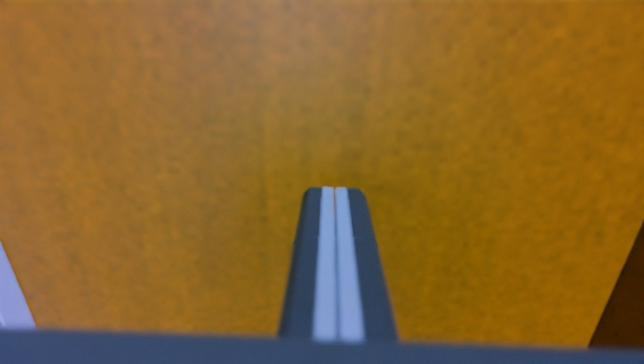

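Good clearance. Now tilt fingers forward toward profiles and drive.

Request:
move(target={"side":"left","x":0.48,"y":0.2,"z":0.313,"quat_wxyz":[0.989,0,-0.149,0]}, min_time_s=1)

Request:
move(target={"side":"right","x":0.48,"y":-0.2,"z":0.313,"quat_wxyz":[0.989,0,-0.149,0]}, min_time_s=1)

Request:
move(base={"x_m_s":0.07,"for_s":1.3}, cameras=["head_camera","left_wrist_camera","right_wrist_camera"])

Scene clock: 41.57 s.
Joint torques (N m): left_arm=[-8.98 2.64 2.07 -3.18 -0.34 -0.67 0.14] | right_arm=[-9.88 -3.87 -3.83 -3.61 0.18 0.34 0.1]
External joint torques (N m): left_arm=[0.98 -2 -0.32 0.77 -0.17 -0.23 0.15] | right_arm=[0.29 1.14 -1.37 0.18 -0.12 0.22 0.1]
Wrist force (N): left_arm=[-0.9 1.8 -7.3] | right_arm=[-0.9 2.1 -4.9]
Wrist torque (N m): left_arm=[-0.34 0.10 0.05] | right_arm=[-0.18 0.01 -0.24]
Wrist force, peak (N): left_arm=[-0.3 1.1 -8.5] | right_arm=[-1.6 1.5 -5.6]
move: done
base_odometry: x=+0.511 y=-0.309 heading=+0.037
lidar_m: 0.22 0.25 0.36 1.67 2.16 1.58 1.52 1.60 2.21 3.98 0.34 0.26
base_status: not commanded
joint_positions: torso_squat_rad=+0.740 torso_shift_rad=+0.180 torso_pitch_rad=+0.980 torso_yaw_rad=+0.000 left_shoulder_pitch_rad=-1.205 left_shoulder_roll_rad=+0.482 left_shoulder_yaw_rad=-0.735 left_elbow_rad=-0.675 left_forearm_roll_rad=+0.246 left_wrist_pitch_rad=+0.463 left_hand_roll_rad=+0.864 left_gripper_m=+0.000 right_shoulder_pitch_rad=-1.230 right_shoulder_roll_rad=-0.500 right_shoulder_yaw_rad=+0.726 right_elbow_rad=-0.765 right_forearm_roll_rad=-0.445 right_wrist_pitch_rad=+0.861 right_hand_roll_rad=-0.711 right_gripper_m=+0.000 head_pan_rad=+0.000 head_tilt_rad=+0.500
joint_status: all done
wheel_motors_off: 0
motor_effort: left_wheel=-1(2) right_wheel=+3(6)
chest: x=+0.1216 y=+0.0001 z=+0.9614 quat_wxyz=(+0.882, +0.000, +0.471, +0.000) (m; base frame)
left_hand: x=+0.4799 y=+0.2001 z=+0.3138 quat_wxyz=(+0.989, +0.000, -0.149, +0.000) (m; base frame)
left_hand_status: reached (checked arc, planned for 1.0 s): 1 mm and 0.0 deg off.
right_hand: x=+0.4342 y=-0.2138 z=+0.3235 quat_wxyz=(+0.998, -0.062, -0.003, -0.007) (m; base frame)
pictures: none

Scene clock: 42.90 s.
Joint torques (N m): left_arm=[-9.16 2.85 2.41 -3.26 -0.38 -0.76 0.19] | right_arm=[-8.94 -3.18 -1.22 -3.18 0.43 -0.21 -0.16]
External joint torques (N m): left_arm=[0.8 -1.78 0.03 0.69 -0.21 -0.31 0.21] | right_arm=[0.82 1.81 1.04 0.43 0.11 0.17 -0.17]
Wrist force (N): left_arm=[-0.5 1.3 -7.1] | right_arm=[-2.5 0.7 -4.6]
Wrist torque (N m): left_arm=[-0.28 0.16 0.09] | right_arm=[-0.06 -0.05 -0.03]
Wrist force, peak (N): left_arm=[-0.9 2.1 -7.8] | right_arm=[-2.8 1.2 -5.1]
move: done
base_odometry: x=+0.511 y=-0.309 heading=+0.037
lidar_m: 0.23 0.26 0.35 1.65 2.17 1.58 1.52 1.61 2.21 3.98 0.36 0.25
base_status: not commanded
joint_positions: torso_squat_rad=+0.740 torso_shift_rad=+0.180 torso_pitch_rad=+0.980 torso_yaw_rad=+0.000 left_shoulder_pitch_rad=-1.205 left_shoulder_roll_rad=+0.482 left_shoulder_yaw_rad=-0.735 left_elbow_rad=-0.675 left_forearm_roll_rad=+0.246 left_wrist_pitch_rad=+0.463 left_hand_roll_rad=+0.864 left_gripper_m=+0.000 right_shoulder_pitch_rad=-1.205 right_shoulder_roll_rad=-0.482 right_shoulder_yaw_rad=+0.735 right_elbow_rad=-0.674 right_forearm_roll_rad=-0.247 right_wrist_pitch_rad=+0.462 right_hand_roll_rad=-0.863 right_gripper_m=+0.000 head_pan_rad=+0.000 head_tilt_rad=+0.500
joint_status: all done
wheel_motors_off: 0
motor_effort: left_wheel=-1(2) right_wheel=+3(5)
chest: x=+0.1216 y=+0.0001 z=+0.9614 quat_wxyz=(+0.882, +0.000, +0.471, +0.000) (m; base frame)
left_hand: x=+0.4799 y=+0.2001 z=+0.3138 quat_wxyz=(+0.989, +0.000, -0.149, +0.000) (m; base frame)
right_hand: x=+0.4799 y=-0.2002 z=+0.3139 quat_wxyz=(+0.989, +0.000, -0.149, +0.000) (m; base frame)
right_hand_status: reached (checked arc, planned for 1.0 s): 1 mm and 0.0 deg off.
pictures: none

Scene clock: 44.67 s.
Joint torques (N m): left_arm=[-10.1 3.33 2.88 -3.69 -0.37 -0.9 0.23] | right_arm=[-9.39 -3.4 -1.2 -3.13 0.36 -0.28 -0.22]
External joint torques (N m): left_arm=[-0.15 -1.31 0.49 0.25 -0.2 -0.46 0.25] | right_arm=[0.37 1.59 1.06 0.48 0.03 0.1 -0.24]
Wrist force (N): left_arm=[-2.2 1.9 -6.6] | right_arm=[-3.0 0.9 -4.5]
Wrist torque (N m): left_arm=[-0.37 0.10 0.02] | right_arm=[-0.11 -0.14 -0.02]
Wrist force, peak (N): left_arm=[-2.9 1.6 -8.3] | right_arm=[-2.6 1.1 -5.4]
move: done
base_odometry: x=+0.602 y=-0.306 heading=+0.037
lidar_m: 0.14 0.16 0.22 1.62 2.30 1.68 1.62 1.70 2.33 0.61 0.23 0.16
base_status: done (sent for 1.3 of 1.3 s)
joint_positions: torso_squat_rad=+0.740 torso_shift_rad=+0.180 torso_pitch_rad=+0.980 torso_yaw_rad=+0.000 left_shoulder_pitch_rad=-1.205 left_shoulder_roll_rad=+0.482 left_shoulder_yaw_rad=-0.735 left_elbow_rad=-0.674 left_forearm_roll_rad=+0.246 left_wrist_pitch_rad=+0.463 left_hand_roll_rad=+0.864 left_gripper_m=+0.000 right_shoulder_pitch_rad=-1.205 right_shoulder_roll_rad=-0.482 right_shoulder_yaw_rad=+0.735 right_elbow_rad=-0.674 right_forearm_roll_rad=-0.247 right_wrist_pitch_rad=+0.462 right_hand_roll_rad=-0.863 right_gripper_m=+0.000 head_pan_rad=+0.000 head_tilt_rad=+0.500
joint_status: not commanded
wheel_motors_off: 0
motor_effort: left_wheel=-2(27) right_wheel=+1(22)
chest: x=+0.1216 y=+0.0001 z=+0.9614 quat_wxyz=(+0.882, +0.000, +0.471, +0.000) (m; base frame)
left_hand: x=+0.4797 y=+0.2001 z=+0.3137 quat_wxyz=(+0.989, +0.000, -0.149, +0.000) (m; base frame)
right_hand: x=+0.4798 y=-0.2002 z=+0.3138 quat_wxyz=(+0.989, +0.000, -0.149, +0.000) (m; base frame)
pictures: head_camera, left_wrist_camera, right_wrist_camera
camera_calibration:
head_camera: T_world_to_cam=[[-0.0231669, -0.999503, -0.0213626, 0.0285991], [-0.988795, 0.0260604, -0.146989, 0.503229], [0.147473, 0.0177179, -0.988907, 0.94374], [0, 0, 0, 1]] pos_world=[0.359077, -0.00125057, 1.00785]
left_wrist_camera: T_world_to_cam=[[0.957804, 0.0268684, 0.286164, -0.555117], [-0.108591, -0.888001, 0.446835, 0.11863], [0.26612, -0.459055, -0.847613, 0.302579], [0, 0, 0, 1]] pos_world=[0.464053, 0.259159, 0.362317]
right_wrist_camera: T_world_to_cam=[[-0.947007, -0.0289397, -0.319905, 0.547727], [-0.185978, 0.86142, 0.472617, 0.14045], [0.261896, 0.507067, -0.821154, 0.305691], [0, 0, 0, 1]] pos_world=[0.464763, -0.260142, 0.359861]

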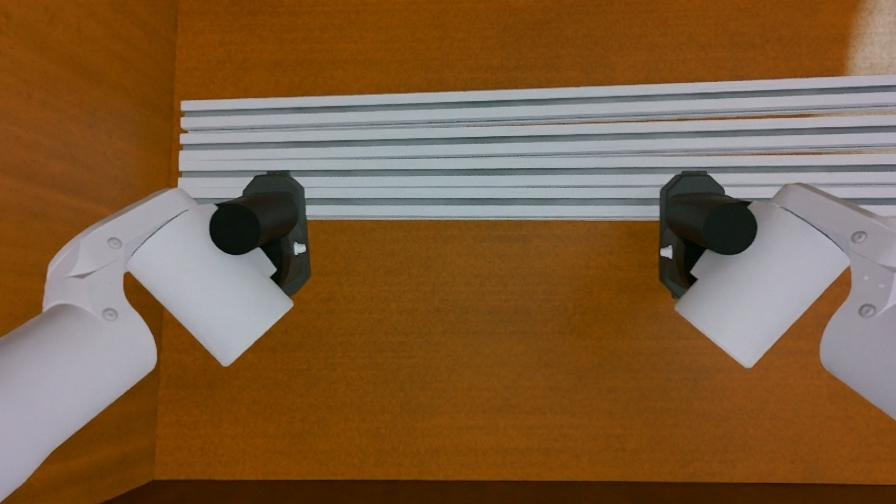

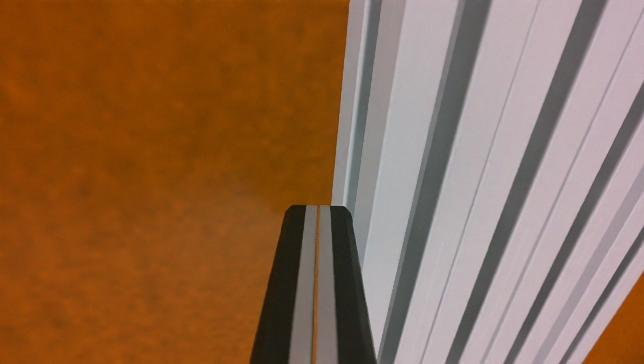

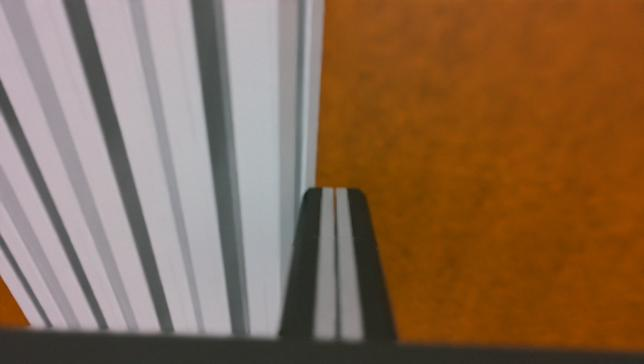

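Request:
move(base={"x_m_s":-0.07,"for_s":0.6})

Request:
move(joints={"torso_squat_rad":0.56,"torso_shift_rad":0.153,"torso_pitch_rad":0.82,"left_shoulder_pitch_rad":-1.140,"left_shoulder_roll_rad":0.56,"left_shoulder_yaw_rad":-0.735,"left_elbow_rad":-0.955,"left_forearm_roll_rad":0.491,"left_wrist_pitch_rad":1.021,"left_hand_roll_rad":0.73,"right_shoulder_pitch_rad":-1.140,"right_shoulder_roll_rad":-0.56,"right_shoulder_yaw_rad":0.735,"right_elbow_rad":-0.955,"right_forearm_roll_rad":-0.491,"right_wrist_pitch_rad":1.021,"right_hand_roll_rad":-0.73})

Request:
move(joints={"torso_squat_rad":0.2,"torso_shift_rad":0.1,"torso_pitch_rad":0.5,"left_shoulder_pitch_rad":-1.1,"left_shoulder_roll_rad":0.62,"left_shoulder_yaw_rad":-0.65,"left_elbow_rad":-1.29,"left_forearm_roll_rad":0.77,"left_wrist_pitch_rad":1.489,"left_hand_roll_rad":0.686,"right_shoulder_pitch_rad":-1.1,"right_shoulder_roll_rad":-0.62,"right_shoulder_yaw_rad":0.65,"right_elbow_rad":-1.29,"right_forearm_roll_rad":-0.77,"right_wrist_pitch_rad":1.489,"right_hand_roll_rad":-0.686})

Request:
move(base={"x_m_s":-0.4,"for_s":1.8}, joints={"left_gripper_m":0.1,"right_gripper_m":0.1})

Request:
move(base={"turn_rad_s":1.0,"for_s":1.525})

Scene clock: 48.93 s.
Joint torques (N m): left_arm=[-9.5 3.03 2.62 -3.6 -0.39 -0.91 0.21] | right_arm=[-9.59 -3.79 -1.84 -3.38 0.43 -0.28 -0.17]
External joint torques (N m): left_arm=[0.46 -1.61 0.23 0.34 -0.22 -0.47 0.22] | right_arm=[0.18 1.2 0.42 0.23 0.1 0.1 -0.18]
Wrist force (N): left_arm=[-1.3 1.2 -7.0] | right_arm=[-2.2 0.8 -4.7]
Wrist torque (N m): left_arm=[-0.27 0.06 0.02] | right_arm=[-0.09 -0.08 -0.03]
Wrist force, peak (N): left_arm=[-2.2 1.4 -8.5] | right_arm=[-2.9 1.3 -5.3]
move: done
base_odometry: x=+0.560 y=-0.308 heading=+0.037
lidar_m: 0.19 0.20 0.27 1.62 2.23 1.63 1.57 1.66 2.28 0.76 0.29 0.20
base_status: done (sent for 0.6 of 0.6 s)
joint_positions: torso_squat_rad=+0.740 torso_shift_rad=+0.180 torso_pitch_rad=+0.980 torso_yaw_rad=+0.000 left_shoulder_pitch_rad=-1.205 left_shoulder_roll_rad=+0.482 left_shoulder_yaw_rad=-0.735 left_elbow_rad=-0.674 left_forearm_roll_rad=+0.246 left_wrist_pitch_rad=+0.463 left_hand_roll_rad=+0.864 left_gripper_m=+0.000 right_shoulder_pitch_rad=-1.205 right_shoulder_roll_rad=-0.482 right_shoulder_yaw_rad=+0.735 right_elbow_rad=-0.674 right_forearm_roll_rad=-0.247 right_wrist_pitch_rad=+0.462 right_hand_roll_rad=-0.863 right_gripper_m=+0.000 head_pan_rad=+0.000 head_tilt_rad=+0.500
joint_status: not commanded
wheel_motors_off: 0
motor_effort: left_wheel=+0(26) right_wheel=+1(19)
chest: x=+0.1215 y=+0.0001 z=+0.9615 quat_wxyz=(+0.882, +0.000, +0.471, +0.000) (m; base frame)
left_hand: x=+0.4798 y=+0.2001 z=+0.3139 quat_wxyz=(+0.989, +0.000, -0.149, +0.000) (m; base frame)
right_hand: x=+0.4798 y=-0.2002 z=+0.3139 quat_wxyz=(+0.989, +0.000, -0.149, +0.000) (m; base frame)
pictures: none

Scene clock: 50.33 s.
Joint torques (N m): left_arm=[-11.33 4.45 4.92 -4.91 -0.33 -0.34 0] | right_arm=[-11.65 -6.43 -3.59 -4.64 0.4 0.14 -0.08]
External joint torques (N m): left_arm=[1.21 -1.53 0.93 0.04 -0.13 -0.37 0] | right_arm=[0.62 -0.06 0.18 -0.09 0 0.06 -0.08]
Wrist force (N): left_arm=[0.5 1.2 -7.7] | right_arm=[-1.1 1.9 -4.9]
Wrist torque (N m): left_arm=[-0.31 0.16 0.16] | right_arm=[-0.18 -0.02 -0.20]
Wrist force, peak (N): left_arm=[-1.3 3.1 -8.3] | right_arm=[-3.1 -0.5 -5.8]
move: done
base_odometry: x=+0.560 y=-0.308 heading=+0.037
lidar_m: 0.18 0.20 0.28 1.63 2.23 1.64 1.57 1.65 2.28 0.76 0.27 0.20
base_status: not commanded
joint_positions: torso_squat_rad=+0.560 torso_shift_rad=+0.153 torso_pitch_rad=+0.820 torso_yaw_rad=+0.000 left_shoulder_pitch_rad=-1.140 left_shoulder_roll_rad=+0.560 left_shoulder_yaw_rad=-0.735 left_elbow_rad=-0.955 left_forearm_roll_rad=+0.491 left_wrist_pitch_rad=+1.021 left_hand_roll_rad=+0.730 left_gripper_m=+0.000 right_shoulder_pitch_rad=-1.140 right_shoulder_roll_rad=-0.560 right_shoulder_yaw_rad=+0.735 right_elbow_rad=-0.955 right_forearm_roll_rad=-0.491 right_wrist_pitch_rad=+1.021 right_hand_roll_rad=-0.730 right_gripper_m=+0.000 head_pan_rad=+0.000 head_tilt_rad=+0.500
joint_status: all done
wheel_motors_off: 0
motor_effort: left_wheel=-2(5) right_wheel=+2(5)
chest: x=+0.0886 y=+0.0001 z=+1.0778 quat_wxyz=(+0.917, +0.000, +0.399, +0.000) (m; base frame)
left_hand: x=+0.4511 y=+0.2183 z=+0.4994 quat_wxyz=(+0.997, +0.066, -0.023, +0.012) (m; base frame)
right_hand: x=+0.4510 y=-0.2181 z=+0.4994 quat_wxyz=(+0.997, -0.066, -0.023, -0.012) (m; base frame)
pictures: none

Scene clock: 52.33 s.
Joint torques (N m): left_arm=[-16.44 5.54 8.19 -5.71 -0.25 -0.37 -0.19] | right_arm=[-16.72 -7.96 -7.49 -6.04 0.29 0.07 0.18]
External joint torques (N m): left_arm=[1.52 -1.53 1.26 0.3 -0.21 -0.31 -0.19] | right_arm=[0.93 -0.49 -0.97 -0.41 0 0.08 0.18]
Wrist force (N): left_arm=[1.3 1.3 -7.5] | right_arm=[-1.2 0.9 -5.3]
Wrist torque (N m): left_arm=[-0.29 0.26 0.12] | right_arm=[-0.04 -0.07 -0.24]
Wrist force, peak (N): left_arm=[1.6 1.1 -9.1] | right_arm=[-0.9 3.1 -5.3]
move: done
base_odometry: x=+0.560 y=-0.308 heading=+0.037
lidar_m: 0.19 0.20 0.28 1.63 2.25 1.64 1.57 1.66 2.28 0.75 0.27 0.20
base_status: not commanded
joint_positions: torso_squat_rad=+0.200 torso_shift_rad=+0.100 torso_pitch_rad=+0.500 torso_yaw_rad=+0.000 left_shoulder_pitch_rad=-1.100 left_shoulder_roll_rad=+0.620 left_shoulder_yaw_rad=-0.650 left_elbow_rad=-1.290 left_forearm_roll_rad=+0.770 left_wrist_pitch_rad=+1.489 left_hand_roll_rad=+0.686 left_gripper_m=+0.000 right_shoulder_pitch_rad=-1.100 right_shoulder_roll_rad=-0.620 right_shoulder_yaw_rad=+0.650 right_elbow_rad=-1.290 right_forearm_roll_rad=-0.770 right_wrist_pitch_rad=+1.489 right_hand_roll_rad=-0.686 right_gripper_m=+0.000 head_pan_rad=+0.000 head_tilt_rad=+0.500
joint_status: all done
wheel_motors_off: 0
motor_effort: left_wheel=-1(5) right_wheel=+5(6)
chest: x=-0.0112 y=+0.0001 z=+1.2347 quat_wxyz=(+0.969, +0.000, +0.247, +0.000) (m; base frame)
left_hand: x=+0.4268 y=+0.1720 z=+0.8428 quat_wxyz=(+1.000, +0.014, -0.007, +0.003) (m; base frame)
right_hand: x=+0.4267 y=-0.1717 z=+0.8427 quat_wxyz=(+1.000, -0.014, -0.007, -0.003) (m; base frame)
pictures: none

Scene clock: 55.60 s.
Joint torques (N m): left_arm=[-16.89 5.39 8.25 -5.68 -0.19 -0.43 -0.23] | right_arm=[-17.87 -8.13 -7.22 -6.03 0.29 -0.09 0.19]
External joint torques (N m): left_arm=[1.07 -1.69 1.32 0.33 -0.15 -0.38 -0.23] | right_arm=[-0.22 -0.67 -0.71 -0.39 0 -0.08 0.18]
Wrist force (N): left_arm=[1.0 1.1 -7.6] | right_arm=[-1.0 0.9 -5.0]
Wrist torque (N m): left_arm=[-0.30 0.23 0.12] | right_arm=[-0.04 -0.05 -0.22]
Wrist force, peak (N): left_arm=[1.4 1.6 -8.7] | right_arm=[-1.1 1.1 -5.4]
move: done
base_odometry: x=-0.160 y=-0.334 heading=+0.036
lidar_m: 0.91 0.94 1.94 3.28 1.21 0.88 0.86 0.91 1.26 3.45 2.41 0.94
base_status: done (sent for 1.8 of 1.8 s)
joint_positions: torso_squat_rad=+0.200 torso_shift_rad=+0.100 torso_pitch_rad=+0.500 torso_yaw_rad=+0.000 left_shoulder_pitch_rad=-1.100 left_shoulder_roll_rad=+0.620 left_shoulder_yaw_rad=-0.650 left_elbow_rad=-1.290 left_forearm_roll_rad=+0.770 left_wrist_pitch_rad=+1.489 left_hand_roll_rad=+0.686 left_gripper_m=+0.099 right_shoulder_pitch_rad=-1.100 right_shoulder_roll_rad=-0.620 right_shoulder_yaw_rad=+0.650 right_elbow_rad=-1.290 right_forearm_roll_rad=-0.770 right_wrist_pitch_rad=+1.489 right_hand_roll_rad=-0.686 right_gripper_m=+0.099 head_pan_rad=+0.000 head_tilt_rad=+0.500
joint_status: all done
wheel_motors_off: 0
motor_effort: left_wheel=-6(46) right_wheel=+5(22)
chest: x=-0.0112 y=+0.0001 z=+1.2347 quat_wxyz=(+0.969, +0.000, +0.247, +0.000) (m; base frame)
left_hand: x=+0.4268 y=+0.1720 z=+0.8427 quat_wxyz=(+1.000, +0.014, -0.007, +0.003) (m; base frame)
right_hand: x=+0.4266 y=-0.1717 z=+0.8426 quat_wxyz=(+1.000, -0.014, -0.006, -0.003) (m; base frame)
pictures: none

Scene clock: 59.00 s.
Joint torques (N m): left_arm=[-16.98 5.56 8.06 -5.74 -0.2 -0.36 -0.23] | right_arm=[-17.93 -7.73 -7.1 -5.84 0.2 0.07 0.08]
External joint torques (N m): left_arm=[0.99 -1.52 1.13 0.27 -0.17 -0.3 -0.23] | right_arm=[-0.28 -0.27 -0.58 -0.2 -0.09 0.08 0.08]
Wrist force (N): left_arm=[0.3 1.1 -7.1] | right_arm=[-0.9 1.2 -4.9]
Wrist torque (N m): left_arm=[-0.26 0.16 0.11] | right_arm=[-0.09 -0.01 -0.23]
Wrist force, peak (N): left_arm=[1.2 1.4 -8.4] | right_arm=[-1.3 0.7 -5.4]
move: done
base_odometry: x=-0.160 y=-0.334 heading=+1.211
lidar_m: 1.94 2.22 1.08 0.85 0.85 0.94 1.44 4.42 1.22 0.93 0.90 1.01
base_status: done (sent for 1.53 of 1.53 s)
joint_positions: torso_squat_rad=+0.200 torso_shift_rad=+0.100 torso_pitch_rad=+0.500 torso_yaw_rad=+0.000 left_shoulder_pitch_rad=-1.100 left_shoulder_roll_rad=+0.620 left_shoulder_yaw_rad=-0.650 left_elbow_rad=-1.290 left_forearm_roll_rad=+0.770 left_wrist_pitch_rad=+1.489 left_hand_roll_rad=+0.686 left_gripper_m=+0.099 right_shoulder_pitch_rad=-1.100 right_shoulder_roll_rad=-0.620 right_shoulder_yaw_rad=+0.650 right_elbow_rad=-1.290 right_forearm_roll_rad=-0.770 right_wrist_pitch_rad=+1.489 right_hand_roll_rad=-0.686 right_gripper_m=+0.099 head_pan_rad=+0.000 head_tilt_rad=+0.500
joint_status: not commanded
wheel_motors_off: 0
motor_effort: left_wheel=-3(38) right_wheel=+16(43)
chest: x=-0.0112 y=+0.0001 z=+1.2347 quat_wxyz=(+0.969, +0.000, +0.247, +0.000) (m; base frame)
left_hand: x=+0.4268 y=+0.1720 z=+0.8427 quat_wxyz=(+1.000, +0.014, -0.007, +0.003) (m; base frame)
right_hand: x=+0.4266 y=-0.1717 z=+0.8426 quat_wxyz=(+1.000, -0.014, -0.006, -0.003) (m; base frame)
pictures: none

Request:
move(base={"turn_rad_s":1.0,"for_s":0.68}, joints={"left_shoulder_pitch_rad":-1.219,"left_shoulder_roll_rad":0.75,"left_shoulder_yaw_rad":-0.503,"left_elbow_rad":-1.659,"left_forearm_roll_rad":0.975,"left_wrist_pitch_rad":1.887,"left_hand_roll_rad":0.852,"right_shoulder_pitch_rad":-1.219,"right_shoulder_roll_rad":-0.75,"right_shoulder_yaw_rad":0.503,"right_elbow_rad":-1.659,"right_forearm_roll_rad":-0.975,"right_wrist_pitch_rad":1.887,"right_hand_roll_rad":-0.852})

Request:
move(base={"x_m_s":0.4,"for_s":3.967}, joints={"torso_squat_rad":0.5,"torso_shift_rad":0.1,"torso_pitch_rad":0.5,"head_tilt_rad":0.4})

Request:
move(base={"turn_rad_s":-1.0,"for_s":1.69}, cameras=["head_camera"])

Scene clock: 64.90 s.
Joint torques (N m): left_arm=[-16.79 5.87 8.94 -4.38 -0.09 -0.54 0.02] | right_arm=[-18.15 -7.97 -7.53 -4.98 0.21 -0.03 0.24]
External joint torques (N m): left_arm=[1.64 -1.9 0.69 0.73 -0.12 -0.47 0.02] | right_arm=[0.05 0.2 0.27 -0.1 -0.01 -0.02 0.24]
Wrist force (N): left_arm=[0.9 0.9 -8.1] | right_arm=[-1.0 0.9 -5.3]
Wrist torque (N m): left_arm=[-0.27 0.26 0.01] | right_arm=[-0.08 -0.04 0.00]
Wrist force, peak (N): left_arm=[0.1 0.9 -10.0] | right_arm=[-2.1 0.7 -6.6]
move: done
base_odometry: x=-0.160 y=-0.334 heading=+1.433
lidar_m: 4.23 1.49 0.93 0.85 0.86 1.06 2.12 2.96 1.06 0.92 0.92 1.39
base_status: done (sent for 0.67 of 0.67 s)
joint_positions: torso_squat_rad=+0.200 torso_shift_rad=+0.100 torso_pitch_rad=+0.500 torso_yaw_rad=+0.000 left_shoulder_pitch_rad=-1.219 left_shoulder_roll_rad=+0.750 left_shoulder_yaw_rad=-0.503 left_elbow_rad=-1.659 left_forearm_roll_rad=+0.975 left_wrist_pitch_rad=+1.887 left_hand_roll_rad=+0.852 left_gripper_m=+0.099 right_shoulder_pitch_rad=-1.219 right_shoulder_roll_rad=-0.750 right_shoulder_yaw_rad=+0.503 right_elbow_rad=-1.659 right_forearm_roll_rad=-0.975 right_wrist_pitch_rad=+1.887 right_hand_roll_rad=-0.852 right_gripper_m=+0.099 head_pan_rad=+0.000 head_tilt_rad=+0.500
joint_status: all done
wheel_motors_off: 0
motor_effort: left_wheel=-2(22) right_wheel=+18(38)
chest: x=-0.0112 y=+0.0001 z=+1.2347 quat_wxyz=(+0.969, +0.000, +0.247, +0.000) (m; base frame)
left_hand: x=+0.4192 y=+0.1601 z=+0.9913 quat_wxyz=(+1.000, +0.000, +0.000, +0.000) (m; base frame)
right_hand: x=+0.4191 y=-0.1598 z=+0.9912 quat_wxyz=(+1.000, +0.000, +0.000, +0.000) (m; base frame)
pictures: none

Scene clock: 70.33 s.
Joint torques (N m): left_arm=[-16.98 6.19 8.75 -4.51 -0.08 -0.34 -0.07] | right_arm=[-18.6 -8.31 -7.4 -5.01 0.14 0.01 -0.04]
External joint torques (N m): left_arm=[1.45 -1.58 0.51 0.6 -0.1 -0.28 -0.07] | right_arm=[-0.4 -0.15 0.4 -0.13 -0.08 0.03 -0.04]
Wrist force (N): left_arm=[1.1 1.2 -7.5] | right_arm=[-0.8 0.9 -4.8]
Wrist torque (N m): left_arm=[-0.26 0.21 0.03] | right_arm=[-0.09 0.01 -0.01]
Wrist force, peak (N): left_arm=[1.3 1.5 -8.5] | right_arm=[-1.0 0.4 -6.0]
move: done
base_odometry: x=+0.058 y=+1.238 heading=+1.434
lidar_m: 3.61 1.93 1.22 1.10 1.12 1.38 2.76 1.34 1.08 0.84 1.47 1.79
base_status: done (sent for 3.97 of 3.97 s)
joint_positions: torso_squat_rad=+0.500 torso_shift_rad=+0.100 torso_pitch_rad=+0.500 torso_yaw_rad=+0.000 left_shoulder_pitch_rad=-1.219 left_shoulder_roll_rad=+0.750 left_shoulder_yaw_rad=-0.503 left_elbow_rad=-1.659 left_forearm_roll_rad=+0.975 left_wrist_pitch_rad=+1.887 left_hand_roll_rad=+0.852 left_gripper_m=+0.099 right_shoulder_pitch_rad=-1.219 right_shoulder_roll_rad=-0.750 right_shoulder_yaw_rad=+0.503 right_elbow_rad=-1.659 right_forearm_roll_rad=-0.975 right_wrist_pitch_rad=+1.887 right_hand_roll_rad=-0.852 right_gripper_m=+0.099 head_pan_rad=+0.000 head_tilt_rad=+0.400
joint_status: all done
wheel_motors_off: 0
motor_effort: left_wheel=+11(31) right_wheel=-10(46)
chest: x=-0.0183 y=+0.0001 z=+1.1633 quat_wxyz=(+0.969, +0.000, +0.247, +0.000) (m; base frame)
left_hand: x=+0.4121 y=+0.1600 z=+0.9199 quat_wxyz=(+1.000, +0.000, +0.000, +0.000) (m; base frame)
right_hand: x=+0.4120 y=-0.1599 z=+0.9198 quat_wxyz=(+1.000, +0.000, +0.000, +0.000) (m; base frame)
pictures: none

Scene clock: 74.10 s.
Joint torques (N m): left_arm=[-17.1 6.27 8.98 -4.52 -0.12 -0.43 0.02] | right_arm=[-18.58 -8.39 -8.13 -5.02 0.23 -0.05 0.03]
External joint torques (N m): left_arm=[1.32 -1.5 0.74 0.59 -0.15 -0.37 0.02] | right_arm=[-0.38 -0.23 -0.33 -0.13 0.01 -0.04 0.03]
Wrist force (N): left_arm=[1.4 1.4 -7.4] | right_arm=[-0.8 1.3 -5.7]
Wrist torque (N m): left_arm=[-0.31 0.26 0.06] | right_arm=[-0.10 0.02 -0.03]
Wrist force, peak (N): left_arm=[1.3 1.6 -8.3] | right_arm=[-1.3 1.5 -5.6]
move: done
base_odometry: x=+0.058 y=+1.238 heading=-0.011
lidar_m: 0.82 1.48 1.97 4.37 1.63 1.17 1.11 1.14 1.52 3.80 1.34 1.07
base_status: done (sent for 1.7 of 1.7 s)
joint_positions: torso_squat_rad=+0.500 torso_shift_rad=+0.100 torso_pitch_rad=+0.500 torso_yaw_rad=+0.000 left_shoulder_pitch_rad=-1.219 left_shoulder_roll_rad=+0.750 left_shoulder_yaw_rad=-0.503 left_elbow_rad=-1.659 left_forearm_roll_rad=+0.975 left_wrist_pitch_rad=+1.887 left_hand_roll_rad=+0.852 left_gripper_m=+0.099 right_shoulder_pitch_rad=-1.219 right_shoulder_roll_rad=-0.750 right_shoulder_yaw_rad=+0.503 right_elbow_rad=-1.659 right_forearm_roll_rad=-0.975 right_wrist_pitch_rad=+1.887 right_hand_roll_rad=-0.852 right_gripper_m=+0.099 head_pan_rad=+0.000 head_tilt_rad=+0.400
joint_status: not commanded
wheel_motors_off: 0
motor_effort: left_wheel=+17(35) right_wheel=-5(39)
chest: x=-0.0183 y=+0.0001 z=+1.1633 quat_wxyz=(+0.969, +0.000, +0.247, +0.000) (m; base frame)
left_hand: x=+0.4120 y=+0.1600 z=+0.9199 quat_wxyz=(+1.000, +0.000, +0.000, +0.000) (m; base frame)
right_hand: x=+0.4120 y=-0.1599 z=+0.9198 quat_wxyz=(+1.000, +0.000, +0.000, +0.000) (m; base frame)
pictures: head_camera
camera_calibration:
head_camera: T_world_to_cam=[[-0.00760343, -0.999502, -0.0306411, 0.0405549], [-0.74653, 0.0260606, -0.664841, 1.00708], [0.665308, 0.0178194, -0.746356, 0.872113], [0, 0, 0, 1]] pos_world=[0.171896, -0.00125083, 1.32169]

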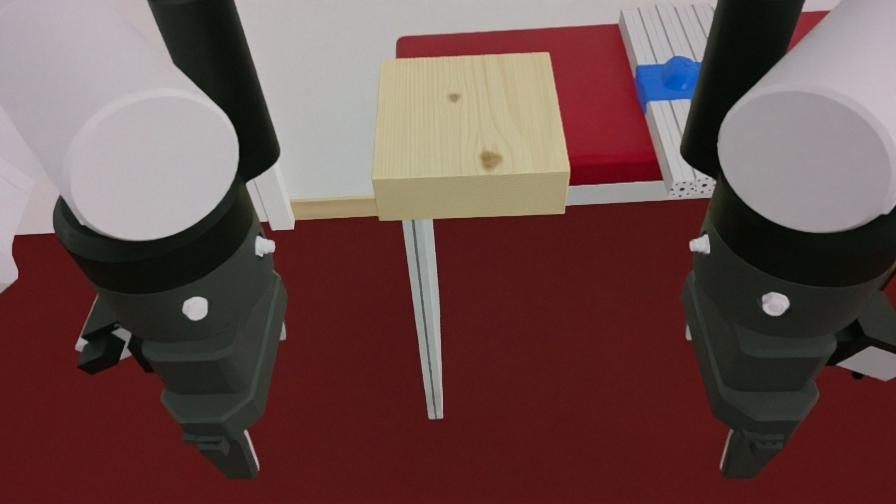

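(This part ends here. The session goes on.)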